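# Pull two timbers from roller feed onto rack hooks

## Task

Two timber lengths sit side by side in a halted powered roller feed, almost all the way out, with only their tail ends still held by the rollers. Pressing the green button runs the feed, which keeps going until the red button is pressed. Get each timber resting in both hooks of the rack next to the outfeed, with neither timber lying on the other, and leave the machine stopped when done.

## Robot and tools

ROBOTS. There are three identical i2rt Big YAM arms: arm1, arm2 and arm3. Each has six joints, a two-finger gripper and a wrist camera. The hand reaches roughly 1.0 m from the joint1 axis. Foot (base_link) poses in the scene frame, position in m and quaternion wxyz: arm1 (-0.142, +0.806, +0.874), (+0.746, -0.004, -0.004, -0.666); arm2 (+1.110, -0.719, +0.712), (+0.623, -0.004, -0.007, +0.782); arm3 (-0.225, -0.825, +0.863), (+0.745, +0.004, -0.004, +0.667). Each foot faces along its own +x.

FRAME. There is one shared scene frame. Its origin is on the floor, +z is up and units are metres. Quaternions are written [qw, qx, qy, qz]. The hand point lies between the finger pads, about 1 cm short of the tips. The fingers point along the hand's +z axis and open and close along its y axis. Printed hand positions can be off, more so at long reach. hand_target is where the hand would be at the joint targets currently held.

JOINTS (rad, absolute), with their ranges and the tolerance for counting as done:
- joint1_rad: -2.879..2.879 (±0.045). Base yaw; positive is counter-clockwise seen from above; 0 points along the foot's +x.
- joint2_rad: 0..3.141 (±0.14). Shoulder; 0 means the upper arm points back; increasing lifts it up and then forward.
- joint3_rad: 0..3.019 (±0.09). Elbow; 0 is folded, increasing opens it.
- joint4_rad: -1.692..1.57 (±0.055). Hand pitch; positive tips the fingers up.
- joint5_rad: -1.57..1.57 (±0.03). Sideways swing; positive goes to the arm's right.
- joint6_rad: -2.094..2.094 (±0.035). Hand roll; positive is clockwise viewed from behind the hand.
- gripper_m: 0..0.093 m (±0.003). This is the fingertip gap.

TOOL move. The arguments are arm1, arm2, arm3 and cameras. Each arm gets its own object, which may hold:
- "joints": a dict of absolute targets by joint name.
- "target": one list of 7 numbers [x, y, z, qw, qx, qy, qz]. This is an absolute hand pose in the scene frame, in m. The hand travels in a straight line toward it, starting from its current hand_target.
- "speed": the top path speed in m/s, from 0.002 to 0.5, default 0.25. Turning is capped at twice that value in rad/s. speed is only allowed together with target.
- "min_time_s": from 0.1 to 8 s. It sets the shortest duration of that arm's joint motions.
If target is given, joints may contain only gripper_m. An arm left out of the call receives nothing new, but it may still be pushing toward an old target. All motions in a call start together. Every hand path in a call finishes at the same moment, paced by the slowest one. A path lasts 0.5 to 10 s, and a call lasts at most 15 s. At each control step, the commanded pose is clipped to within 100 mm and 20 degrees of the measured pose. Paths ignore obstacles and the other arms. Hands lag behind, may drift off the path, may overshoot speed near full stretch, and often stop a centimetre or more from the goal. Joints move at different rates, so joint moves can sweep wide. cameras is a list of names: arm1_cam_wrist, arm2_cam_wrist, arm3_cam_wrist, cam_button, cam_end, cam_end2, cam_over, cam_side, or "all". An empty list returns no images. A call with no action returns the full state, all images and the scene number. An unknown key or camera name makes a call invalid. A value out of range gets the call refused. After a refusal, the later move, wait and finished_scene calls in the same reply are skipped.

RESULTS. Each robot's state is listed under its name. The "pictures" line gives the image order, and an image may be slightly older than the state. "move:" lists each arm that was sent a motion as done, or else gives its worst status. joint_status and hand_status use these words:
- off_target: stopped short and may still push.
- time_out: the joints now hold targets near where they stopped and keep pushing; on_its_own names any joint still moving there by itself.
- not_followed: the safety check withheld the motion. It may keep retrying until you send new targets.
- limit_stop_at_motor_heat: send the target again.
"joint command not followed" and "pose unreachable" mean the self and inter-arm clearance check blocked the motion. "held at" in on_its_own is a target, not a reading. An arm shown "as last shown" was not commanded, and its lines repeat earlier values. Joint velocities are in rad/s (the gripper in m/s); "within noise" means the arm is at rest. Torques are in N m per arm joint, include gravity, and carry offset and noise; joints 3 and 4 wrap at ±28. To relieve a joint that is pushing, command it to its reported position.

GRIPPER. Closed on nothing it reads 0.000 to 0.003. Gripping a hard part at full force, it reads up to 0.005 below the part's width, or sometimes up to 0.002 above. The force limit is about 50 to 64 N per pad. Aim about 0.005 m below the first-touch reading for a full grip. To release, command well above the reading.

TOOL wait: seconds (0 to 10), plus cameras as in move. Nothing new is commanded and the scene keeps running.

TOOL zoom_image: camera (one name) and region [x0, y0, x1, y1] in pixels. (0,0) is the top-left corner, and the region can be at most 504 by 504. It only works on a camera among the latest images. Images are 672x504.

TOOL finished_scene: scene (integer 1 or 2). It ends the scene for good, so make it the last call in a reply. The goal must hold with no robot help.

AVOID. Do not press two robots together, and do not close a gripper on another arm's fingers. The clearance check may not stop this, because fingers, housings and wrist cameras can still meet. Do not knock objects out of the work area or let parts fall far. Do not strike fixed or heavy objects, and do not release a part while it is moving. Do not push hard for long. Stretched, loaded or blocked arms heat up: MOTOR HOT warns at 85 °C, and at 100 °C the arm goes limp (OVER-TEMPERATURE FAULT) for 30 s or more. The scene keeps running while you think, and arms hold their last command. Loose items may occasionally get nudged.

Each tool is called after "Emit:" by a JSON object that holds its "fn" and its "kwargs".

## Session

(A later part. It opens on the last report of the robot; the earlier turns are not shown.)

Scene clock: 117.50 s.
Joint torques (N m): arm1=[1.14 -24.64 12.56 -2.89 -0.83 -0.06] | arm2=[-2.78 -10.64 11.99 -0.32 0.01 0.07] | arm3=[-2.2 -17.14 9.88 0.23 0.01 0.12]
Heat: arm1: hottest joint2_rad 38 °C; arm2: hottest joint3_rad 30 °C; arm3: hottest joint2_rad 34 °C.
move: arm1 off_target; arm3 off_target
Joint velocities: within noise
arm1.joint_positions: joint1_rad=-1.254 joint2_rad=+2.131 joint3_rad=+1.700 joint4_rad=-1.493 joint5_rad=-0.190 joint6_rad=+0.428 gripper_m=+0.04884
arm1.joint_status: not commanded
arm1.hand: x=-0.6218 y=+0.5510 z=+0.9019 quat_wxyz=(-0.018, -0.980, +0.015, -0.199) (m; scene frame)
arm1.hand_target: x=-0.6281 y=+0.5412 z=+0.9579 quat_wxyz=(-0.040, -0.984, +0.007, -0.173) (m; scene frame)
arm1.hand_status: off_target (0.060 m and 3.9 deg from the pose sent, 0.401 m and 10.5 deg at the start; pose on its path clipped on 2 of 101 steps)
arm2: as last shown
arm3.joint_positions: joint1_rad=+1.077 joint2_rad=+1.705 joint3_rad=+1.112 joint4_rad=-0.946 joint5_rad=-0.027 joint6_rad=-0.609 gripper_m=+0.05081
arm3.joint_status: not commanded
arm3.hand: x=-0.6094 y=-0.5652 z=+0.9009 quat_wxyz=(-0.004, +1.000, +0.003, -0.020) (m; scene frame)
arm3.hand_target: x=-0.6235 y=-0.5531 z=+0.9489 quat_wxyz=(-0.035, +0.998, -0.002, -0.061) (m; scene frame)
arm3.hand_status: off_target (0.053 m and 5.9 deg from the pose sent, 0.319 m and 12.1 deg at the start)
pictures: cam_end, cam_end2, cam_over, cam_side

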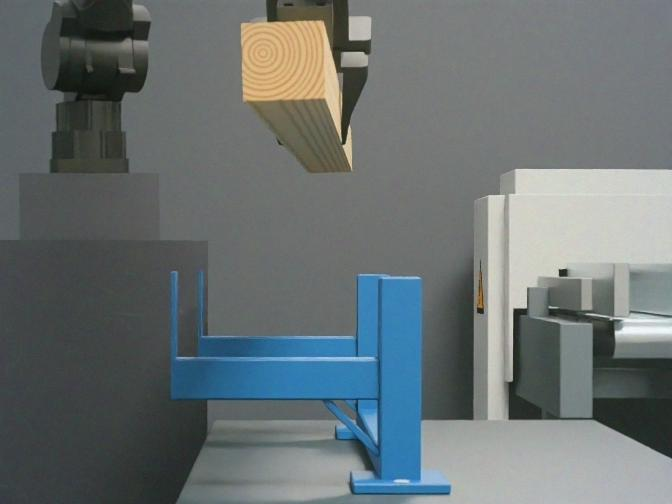

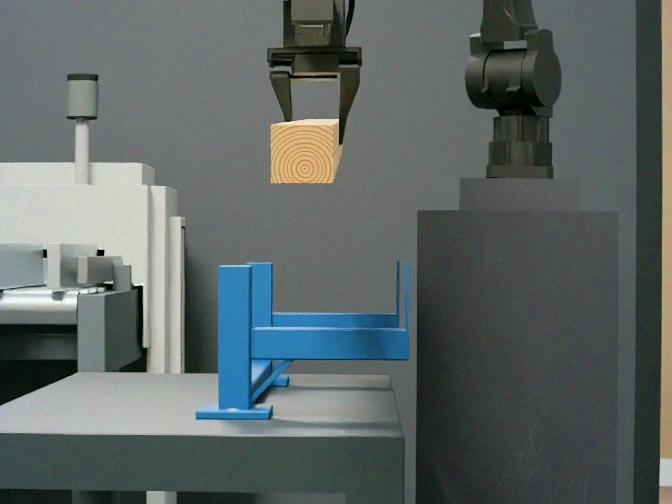

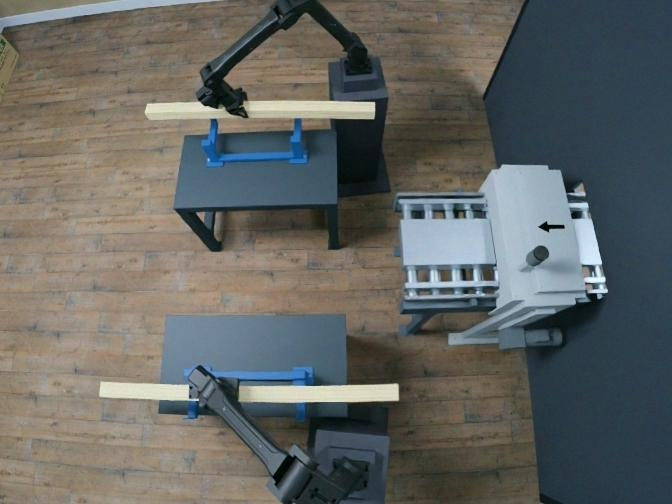

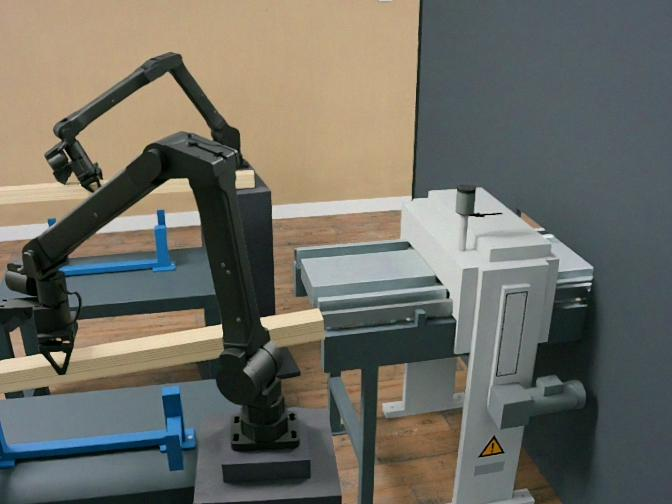

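Emit:
{"fn": "move", "kwargs": {"arm1": {"target":[-0.635,0.567,0.84,0.035,0.985,0.023,0.174],"speed":0.15}, "arm3": {"target":[-0.625,-0.552,0.83,-0.035,0.993,-0.004,-0.118],"speed":0.15}, "cameras": ["cam_over","cam_end","cam_end2"]}}

Scene clock: 147.07 s.
Joint torques (N m): arm1=[0.09 -24.12 9.32 -1.63 -0.6 -0.05] | arm2=[-2.73 -10.64 12 -0.32 0.01 0.06] | arm3=[-2.61 -14.97 7.97 1.35 -0.23 0.03]
Heat: arm1: hottest joint2_rad 41 °C; arm2: hottest joint3_rad 34 °C; arm3: hottest joint3_rad 36 °C.
move: arm1 off_target; arm3 off_target
Joint velocities: within noise
arm1.joint_positions: joint1_rad=-1.284 joint2_rad=+2.252 joint3_rad=+1.605 joint4_rad=-1.291 joint5_rad=-0.166 joint6_rad=+0.328 gripper_m=+0.04884
arm1.joint_status: not commanded
arm1.hand: x=-0.6185 y=+0.5734 z=+0.7982 quat_wxyz=(-0.017, -0.979, -0.021, -0.200) (m; scene frame)
arm1.hand_target: x=-0.6338 y=+0.5675 z=+0.8390 quat_wxyz=(-0.035, -0.984, -0.023, -0.174) (m; scene frame)
arm1.hand_status: off_target (0.045 m and 3.6 deg from the pose sent, 0.065 m and 5.5 deg at the start)
arm2: as last shown
arm3.joint_positions: joint1_rad=+1.061 joint2_rad=+1.832 joint3_rad=+0.925 joint4_rad=-0.532 joint5_rad=-0.088 joint6_rad=-0.609 gripper_m=+0.05081
arm3.joint_status: not commanded
arm3.hand: x=-0.6018 y=-0.5727 z=+0.7981 quat_wxyz=(-0.008, +0.997, -0.002, -0.079) (m; scene frame)
arm3.hand_target: x=-0.6238 y=-0.5527 z=+0.8303 quat_wxyz=(-0.035, +0.992, -0.004, -0.118) (m; scene frame)
arm3.hand_status: off_target (0.044 m and 5.5 deg from the pose sent, 0.074 m and 11.8 deg at the start)
pictures: cam_end, cam_end2, cam_over

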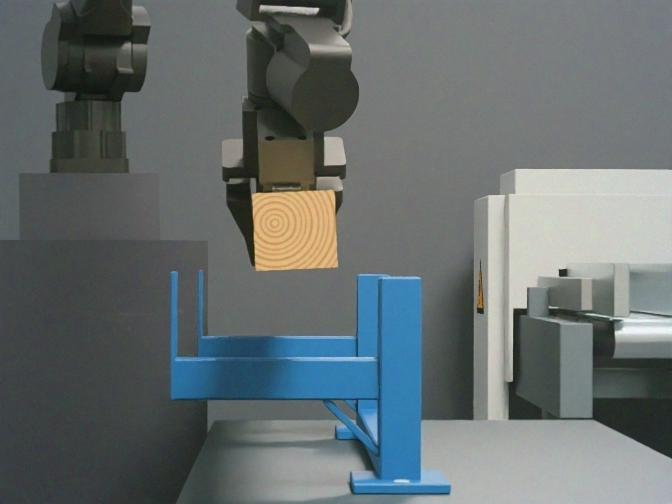

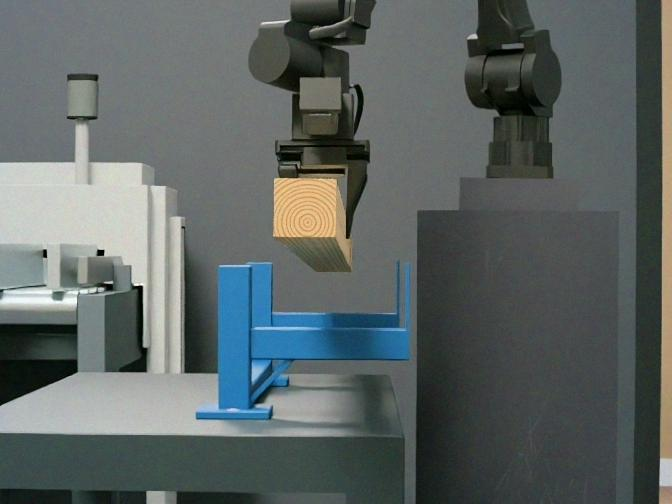

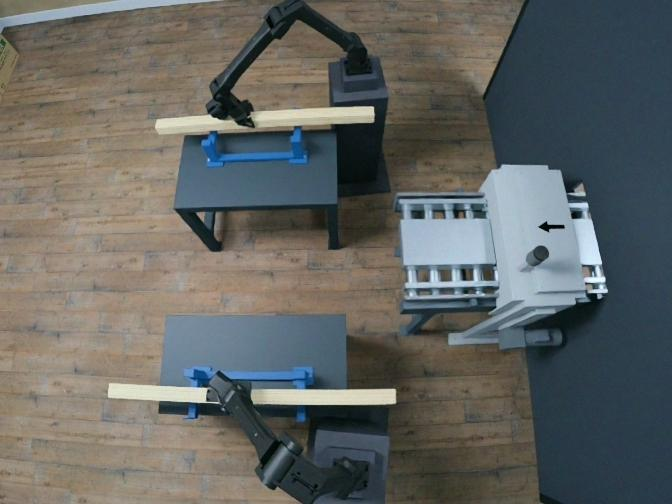

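Emit:
{"fn": "move", "kwargs": {"arm1": {"target":[-0.635,0.569,0.757,0.03,0.985,0.023,0.174],"speed":0.12}, "arm3": {"target":[-0.625,-0.555,0.75,-0.03,0.995,-0.003,-0.1],"speed":0.12}, "cameras": ["cam_end","cam_end2"]}}

Emit:
{"fn": "move", "kwargs": {"arm1": {"target":[-0.633,0.571,0.73,0.02,0.985,0.023,0.174],"speed":0.1}, "arm3": {"target":[-0.62,-0.558,0.725,-0.02,0.995,-0.003,-0.1],"speed":0.1}, "cameras": ["cam_over","cam_end","cam_end2"]}}

Scene clock: 163.67 s.
Joint torques (N m): arm1=[0.26 -23 7.72 -1.1 -0.44 -0.05] | arm2=[-2.73 -10.64 12 -0.31 0.01 0.06] | arm3=[-1.67 -14.04 6.74 1.78 -0.22 0.1]
Heat: arm1: hottest joint2_rad 41 °C; arm2: hottest joint3_rad 35 °C; arm3: hottest joint3_rad 36 °C.
move: arm1 off_target; arm3 off_target
Joint velocities: within noise
arm1.joint_positions: joint1_rad=-1.284 joint2_rad=+2.366 joint3_rad=+1.602 joint4_rad=-1.164 joint5_rad=-0.160 joint6_rad=+0.328 gripper_m=+0.04881
arm1.joint_status: not commanded
arm1.hand: x=-0.6189 y=+0.5734 z=+0.7286 quat_wxyz=(-0.017, -0.981, -0.022, -0.194) (m; scene frame)
arm1.hand_target: x=-0.6344 y=+0.5692 z=+0.7566 quat_wxyz=(-0.030, -0.984, -0.023, -0.174) (m; scene frame)
arm1.hand_status: off_target (0.033 m and 2.8 deg from the pose sent, 0.045 m and 3.3 deg at the start)
arm2: as last shown
arm3.joint_positions: joint1_rad=+1.061 joint2_rad=+1.998 joint3_rad=+0.925 joint4_rad=-0.392 joint5_rad=-0.076 joint6_rad=-0.608 gripper_m=+0.05081
arm3.joint_status: not commanded
arm3.hand: x=-0.5975 y=-0.5726 z=+0.7309 quat_wxyz=(-0.006, +0.998, -0.003, -0.065) (m; scene frame)
arm3.hand_target: x=-0.6241 y=-0.5558 z=+0.7511 quat_wxyz=(-0.030, +0.995, -0.003, -0.100) (m; scene frame)
arm3.hand_status: off_target (0.038 m and 4.9 deg from the pose sent, 0.056 m and 3.5 deg at the start)
pictures: cam_end, cam_end2

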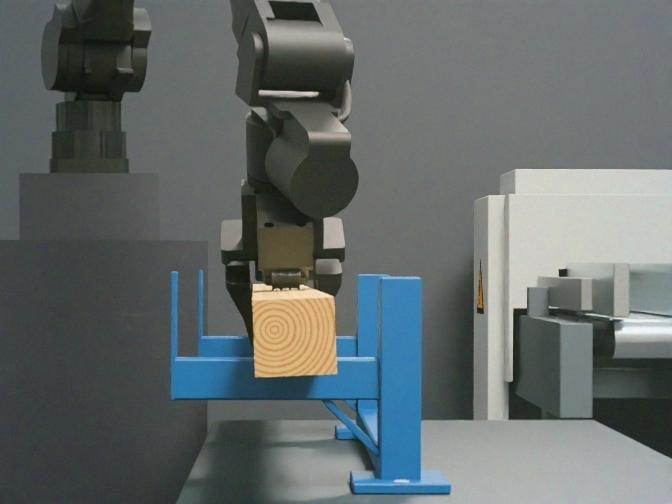

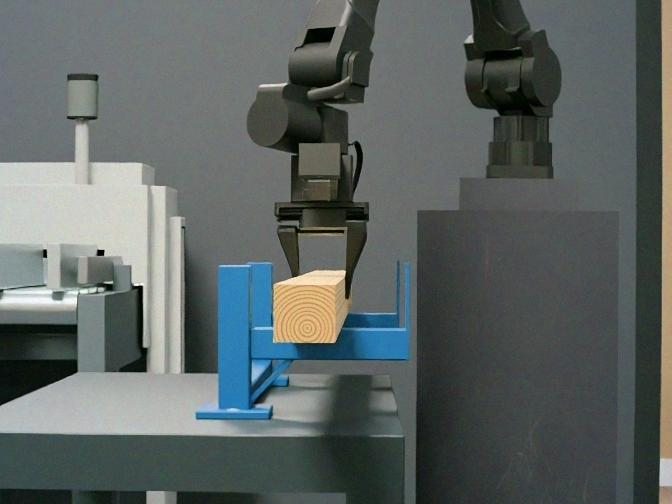

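Scene clock: 164.63 s.
Joint torques (N m): arm1=[0.38 -19.6 8.13 0.12 -0.15 -0.05] | arm2=[-2.73 -10.64 12 -0.32 0.01 0.07] | arm3=[-2.26 -10.11 6.3 2.78 -0.4 0.04]
Heat: arm1: hottest joint2_rad 40 °C; arm2: hottest joint3_rad 35 °C; arm3: hottest joint3_rad 36 °C.
move: arm1 off_target; arm3 off_target
Joint velocities: within noise
arm1.joint_positions: joint1_rad=-1.284 joint2_rad=+2.367 joint3_rad=+1.601 joint4_rad=-1.156 joint5_rad=-0.150 joint6_rad=+0.334 gripper_m=+0.04881
arm1.joint_status: not commanded
arm1.hand: x=-0.6203 y=+0.5746 z=+0.7270 quat_wxyz=(-0.012, -0.982, -0.020, -0.190) (m; scene frame)
arm1.hand_target: x=-0.6328 y=+0.5711 z=+0.7303 quat_wxyz=(-0.020, -0.984, -0.023, -0.174) (m; scene frame)
arm1.hand_status: off_target (0.014 m and 2.0 deg from the pose sent, 0.014 m and 2.4 deg at the start)
arm2: as last shown
arm3.joint_positions: joint1_rad=+1.061 joint2_rad=+2.003 joint3_rad=+0.925 joint4_rad=-0.369 joint5_rad=-0.088 joint6_rad=-0.608 gripper_m=+0.05081
arm3.joint_status: not commanded
arm3.hand: x=-0.6022 y=-0.5719 z=+0.7295 quat_wxyz=(-0.006, +0.997, -0.003, -0.075) (m; scene frame)
arm3.hand_target: x=-0.6192 y=-0.5585 z=+0.7261 quat_wxyz=(-0.020, +0.995, -0.003, -0.100) (m; scene frame)
arm3.hand_status: off_target (0.023 m and 3.3 deg from the pose sent, 0.027 m and 4.3 deg at the start)
pictures: cam_end, cam_end2, cam_over

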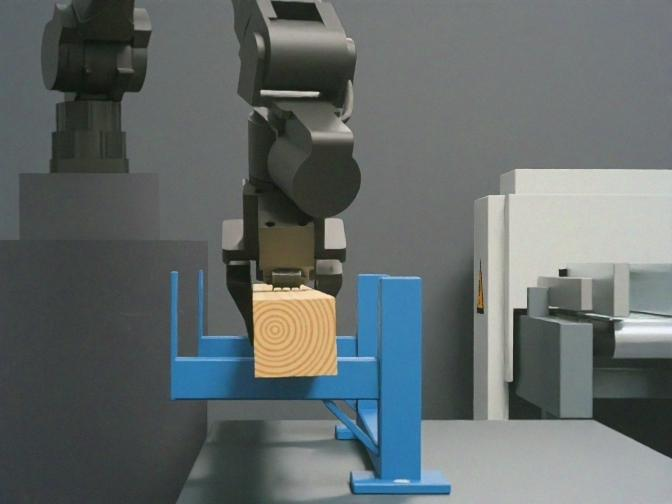

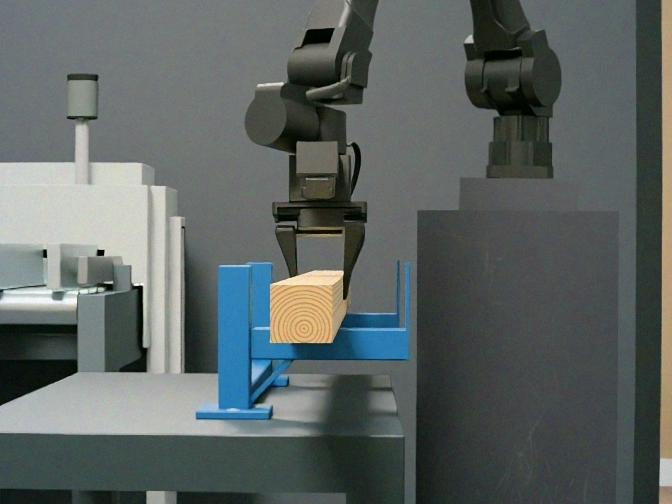

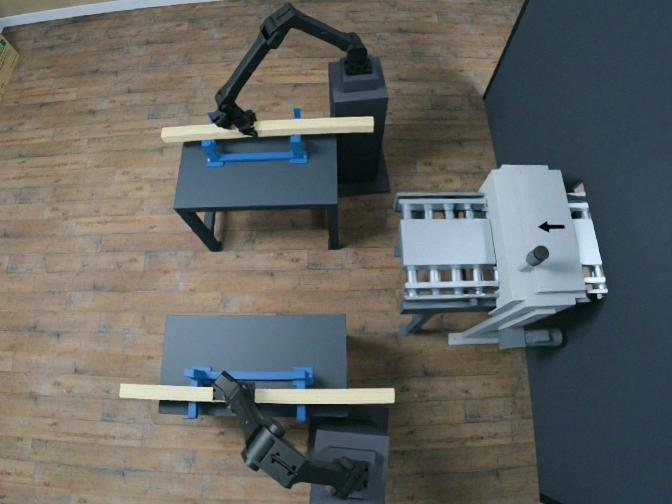

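Emit:
{"fn": "move", "kwargs": {"arm1": {"target":[-0.63,0.573,0.71,0.01,0.985,0.02,0.174],"speed":0.1}, "arm3": {"target":[-0.615,-0.56,0.718,-0.01,0.995,-0.003,-0.09],"speed":0.1}, "cameras": ["cam_end"]}}

Emit:
{"fn": "move", "kwargs": {"arm1": {"joints":{"gripper_m":0.07}}, "arm3": {"joints":{"gripper_m":0.075}}, "cameras": ["cam_end","cam_end2","cam_over","arm1_cam_wrist","arm3_cam_wrist"]}}

Scene clock: 179.67 s.
Joint torques (N m): arm1=[0.44 -17.38 7.94 1.28 0.05 -0.02] | arm2=[-2.78 -10.58 11.99 -0.32 0.01 0.06] | arm3=[-2.43 -8.88 6.74 2.29 -0.53 -0.02]
Heat: arm1: hottest joint2_rad 36 °C; arm2: hottest joint3_rad 36 °C; arm3: hottest joint3_rad 35 °C.
move: arm1 off_target; arm3 off_target
Joint velocities: within noise
arm1.joint_positions: joint1_rad=-1.283 joint2_rad=+2.369 joint3_rad=+1.601 joint4_rad=-1.151 joint5_rad=-0.139 joint6_rad=+0.342 gripper_m=+0.04881
arm1.joint_status: not commanded
arm1.hand: x=-0.6213 y=+0.5756 z=+0.7251 quat_wxyz=(-0.007, -0.982, -0.018, -0.186) (m; scene frame)
arm1.hand_target: x=-0.6295 y=+0.5734 z=+0.7105 quat_wxyz=(-0.010, -0.984, -0.020, -0.174) (m; scene frame)
arm1.hand_status: off_target (0.018 m and 1.5 deg from the pose sent, 0.020 m and 1.9 deg at the start)
arm2: as last shown
arm3.joint_positions: joint1_rad=+1.058 joint2_rad=+2.004 joint3_rad=+0.925 joint4_rad=-0.369 joint5_rad=-0.089 joint6_rad=-0.608 gripper_m=+0.05081
arm3.joint_status: not commanded
arm3.hand: x=-0.6013 y=-0.5711 z=+0.7291 quat_wxyz=(-0.005, +0.997, -0.004, -0.075) (m; scene frame)
arm3.hand_target: x=-0.6141 y=-0.5605 z=+0.7188 quat_wxyz=(-0.010, +0.996, -0.003, -0.090) (m; scene frame)
arm3.hand_status: off_target (0.021 m and 1.8 deg from the pose sent, 0.021 m and 1.7 deg at the start)
pictures: cam_end

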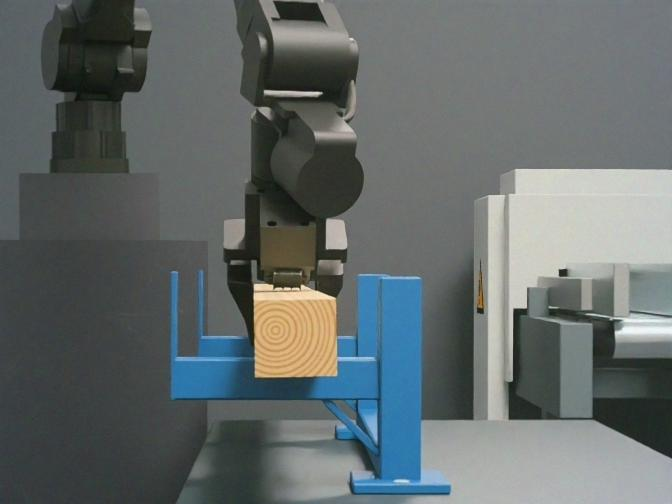

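Scene clock: 180.33 s.
Joint torques (N m): arm1=[0.67 -17.79 7.92 -0.05 -0.04 -0.03] | arm2=[-2.73 -10.58 11.99 -0.32 0.01 0.06] | arm3=[-2.37 -11.11 6.01 1.31 -0.3 -0.02]
Heat: arm1: hottest joint2_rad 36 °C; arm2: hottest joint3_rad 36 °C; arm3: hottest joint3_rad 35 °C.
move: arm1 done; arm3 done
Joint velocities: within noise
arm1.joint_positions: joint1_rad=-1.283 joint2_rad=+2.374 joint3_rad=+1.601 joint4_rad=-1.121 joint5_rad=-0.137 joint6_rad=+0.342 gripper_m=+0.06991
arm1.joint_status: all done
arm1.hand: x=-0.6265 y=+0.5740 z=+0.7201 quat_wxyz=(-0.011, -0.984, -0.019, -0.175) (m; scene frame)
arm1.hand_target: x=-0.6294 y=+0.5733 z=+0.7104 quat_wxyz=(-0.010, -0.984, -0.020, -0.174) (m; scene frame)
arm1.hand_status: not commanded
arm2: as last shown
arm3.joint_positions: joint1_rad=+1.058 joint2_rad=+2.031 joint3_rad=+0.933 joint4_rad=-0.341 joint5_rad=-0.096 joint6_rad=-0.608 gripper_m=+0.07491
arm3.joint_status: all done
arm3.hand: x=-0.6055 y=-0.5694 z=+0.7201 quat_wxyz=(-0.005, +0.997, -0.004, -0.081) (m; scene frame)
arm3.hand_target: x=-0.6142 y=-0.5604 z=+0.7189 quat_wxyz=(-0.010, +0.996, -0.003, -0.090) (m; scene frame)
arm3.hand_status: not commanded
pictures: arm1_cam_wrist, arm3_cam_wrist, cam_end, cam_end2, cam_over

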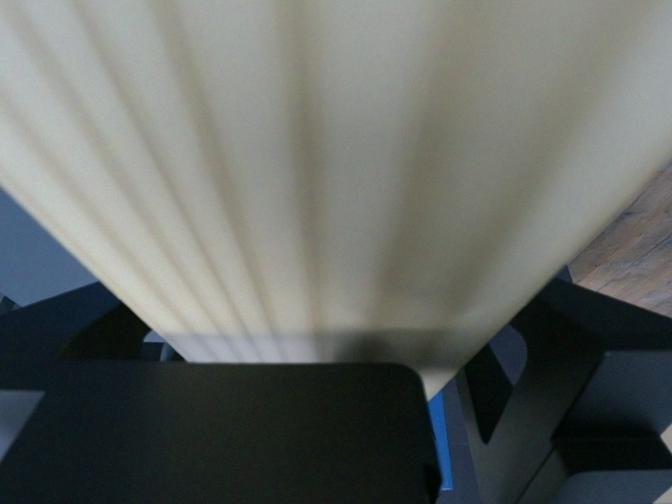

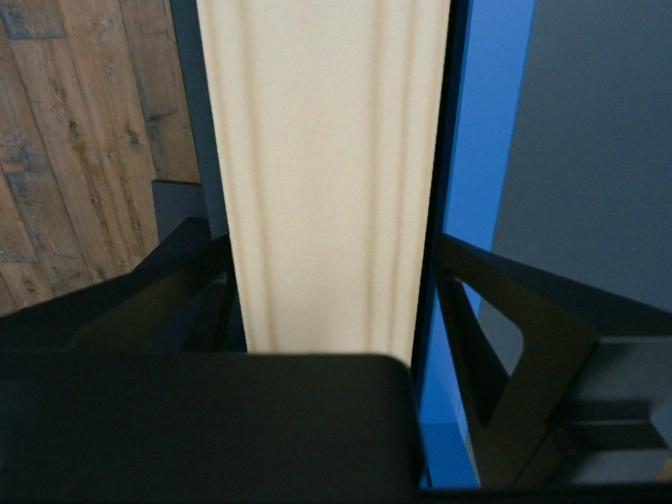

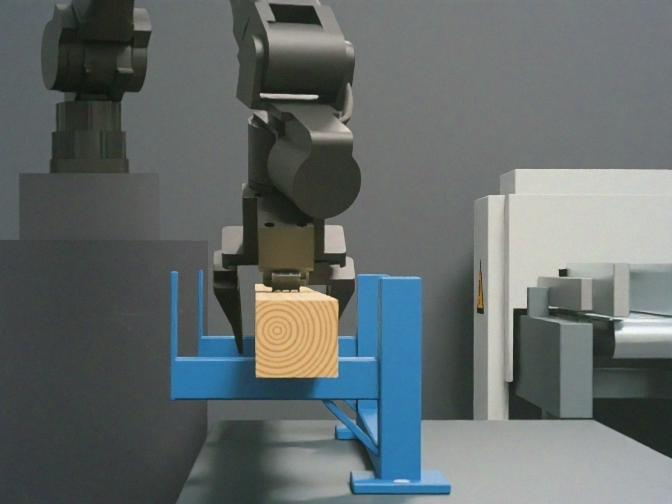

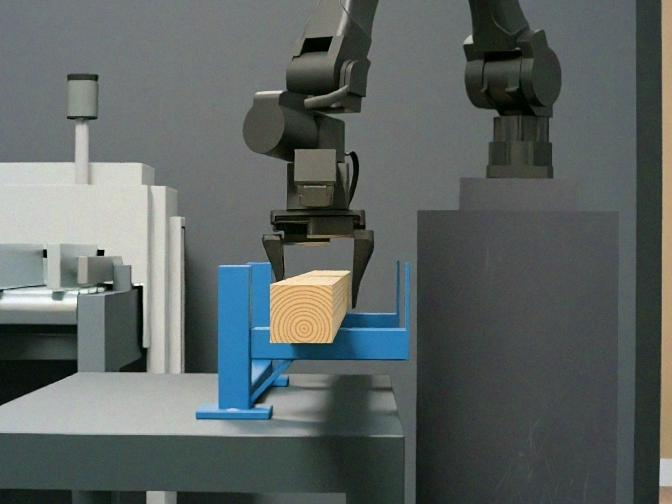

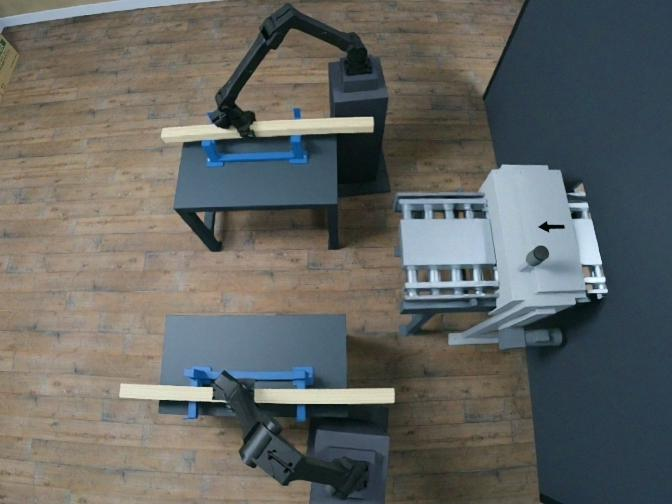

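Emit:
{"fn": "move", "kwargs": {"arm1": {"target":[-0.665,0.574,0.80,0.01,0.985,0.02,0.174],"speed":0.15,"joints":{"gripper_m":0.08}}, "arm3": {"target":[-0.612,-0.563,0.80,-0.01,0.995,-0.003,-0.09],"speed":0.15,"joints":{"gripper_m":0.085}}}}

Emit:
{"fn": "move", "kwargs": {"arm1": {"target":[-0.68,0.56,0.93,0.01,0.985,0.02,0.174],"speed":0.25}, "arm3": {"target":[-0.6,-0.55,0.93,-0.01,0.995,-0.003,-0.09],"speed":0.25}, "cameras": ["cam_end","cam_end2","cam_over","cam_side"]}}

Scene clock: 197.30 s.
Joint torques (N m): arm1=[0.15 -20.01 10.56 -0.91 0 -0.06] | arm2=[-2.78 -10.64 11.99 -0.32 0.01 0.06] | arm3=[-2.37 -11.81 6.95 0.51 -0.3 -0.02]
Heat: arm1: hottest joint2_rad 36 °C; arm2: hottest joint3_rad 37 °C; arm3: hottest joint3_rad 33 °C.
move: arm1 off_target; arm3 off_target
Joint velocities: within noise
arm1.joint_positions: joint1_rad=-1.298 joint2_rad=+2.307 joint3_rad=+1.716 joint4_rad=-1.317 joint5_rad=-0.131 joint6_rad=+0.326 gripper_m=+0.07992
arm1.joint_status: all done
arm1.hand: x=-0.6540 y=+0.5733 z=+0.7959 quat_wxyz=(-0.008, -0.983, -0.020, -0.180) (m; scene frame)
arm1.hand_target: x=-0.6648 y=+0.5741 z=+0.8002 quat_wxyz=(-0.010, -0.985, -0.020, -0.174) (m; scene frame)
arm1.hand_status: off_target (0.012 m and 0.8 deg from the pose sent, 0.089 m and 0.2 deg at the start)
arm2: as last shown
arm3.joint_positions: joint1_rad=+1.058 joint2_rad=+1.851 joint3_rad=+0.933 joint4_rad=-0.516 joint5_rad=-0.097 joint6_rad=-0.608 gripper_m=+0.08493
arm3.joint_status: all done
arm3.hand: x=-0.6059 y=-0.5702 z=+0.7928 quat_wxyz=(-0.006, +0.996, -0.003, -0.083) (m; scene frame)
arm3.hand_target: x=-0.6119 y=-0.5631 z=+0.8001 quat_wxyz=(-0.010, +0.996, -0.003, -0.090) (m; scene frame)
arm3.hand_status: off_target (0.012 m and 0.9 deg from the pose sent, 0.080 m and 1.2 deg at the start)
pictures: none

Scene clock: 198.67 s.
Joint torques (N m): arm1=[1.26 -18.84 12.11 -0.85 -0.17 0.04] | arm2=[-2.78 -10.58 12 -0.31 0 0.06] | arm3=[-2.55 -9.82 10.19 0.5 -0.31 -0.04]
Heat: arm1: hottest joint2_rad 36 °C; arm2: hottest joint3_rad 37 °C; arm3: hottest joint3_rad 33 °C.
move: arm1 done; arm3 off_target
Joint velocities: within noise
arm1.joint_positions: joint1_rad=-1.298 joint2_rad=+2.191 joint3_rad=+1.897 joint4_rad=-1.602 joint5_rad=-0.131 joint6_rad=+0.327 gripper_m=+0.07992
arm1.joint_status: not commanded
arm1.hand: x=-0.6745 y=+0.5666 z=+0.9310 quat_wxyz=(-0.010, -0.984, -0.020, -0.174) (m; scene frame)
arm1.hand_target: x=-0.6797 y=+0.5600 z=+0.9300 quat_wxyz=(-0.010, -0.985, -0.020, -0.174) (m; scene frame)
arm1.hand_status: done (0.009 m and 0.1 deg from the pose sent, 0.137 m and 0.8 deg at the start)
arm2.joint_positions: joint1_rad=-0.057 joint2_rad=+1.385 joint3_rad=+1.187 joint4_rad=-1.430 joint5_rad=-0.014 joint6_rad=+0.171 gripper_m=+0.00051
arm2.joint_status: not commanded
arm2.hand: x=+1.0423 y=-0.3467 z=+0.9059 quat_wxyz=(+0.015, +0.706, -0.708, +0.022) (m; scene frame)
arm2.hand_target: x=+1.0413 y=-0.3313 z=+0.9299 quat_wxyz=(+0.000, +0.707, -0.707, +0.000) (m; scene frame)
arm2.hand_status: not commanded
arm3.joint_positions: joint1_rad=+1.017 joint2_rad=+1.598 joint3_rad=+1.020 joint4_rad=-0.868 joint5_rad=-0.103 joint6_rad=-0.647 gripper_m=+0.08493
arm3.joint_status: not commanded
arm3.hand: x=-0.5902 y=-0.5613 z=+0.9190 quat_wxyz=(-0.004, +0.997, -0.005, -0.080) (m; scene frame)
arm3.hand_target: x=-0.5996 y=-0.5503 z=+0.9301 quat_wxyz=(-0.010, +0.996, -0.003, -0.090) (m; scene frame)
arm3.hand_status: off_target (0.019 m and 1.4 deg from the pose sent, 0.139 m and 0.9 deg at the start)
pictures: cam_end, cam_end2, cam_over, cam_side

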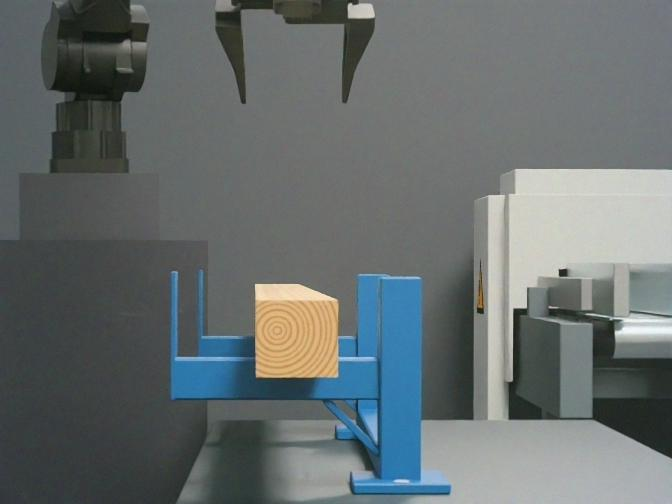

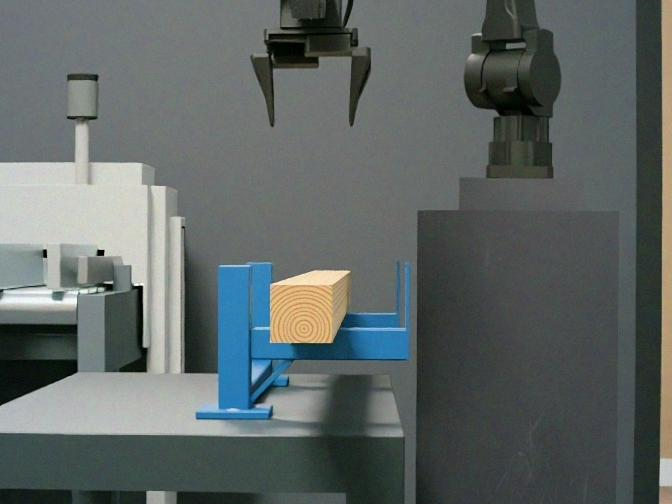

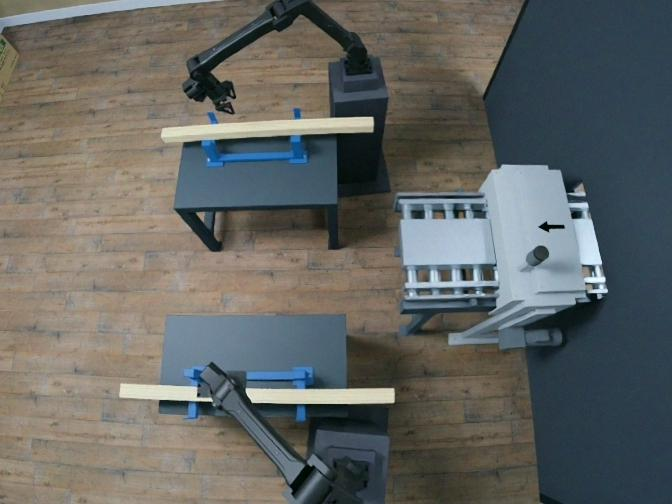

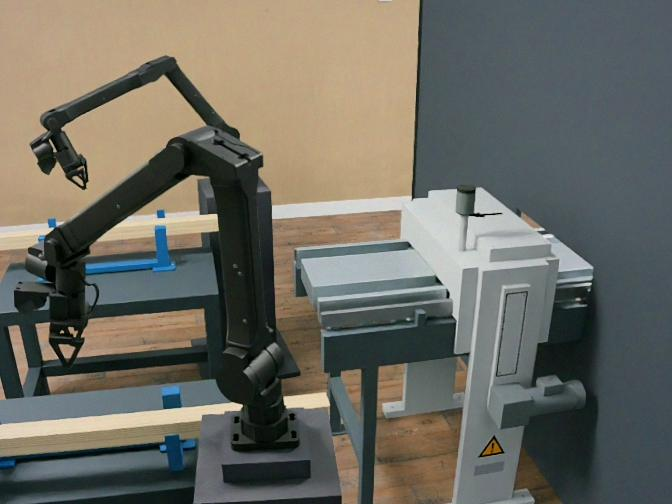

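Emit:
{"fn": "finished_scene", "kwargs": {"scene": 2}}

The scene is finished: the task was done.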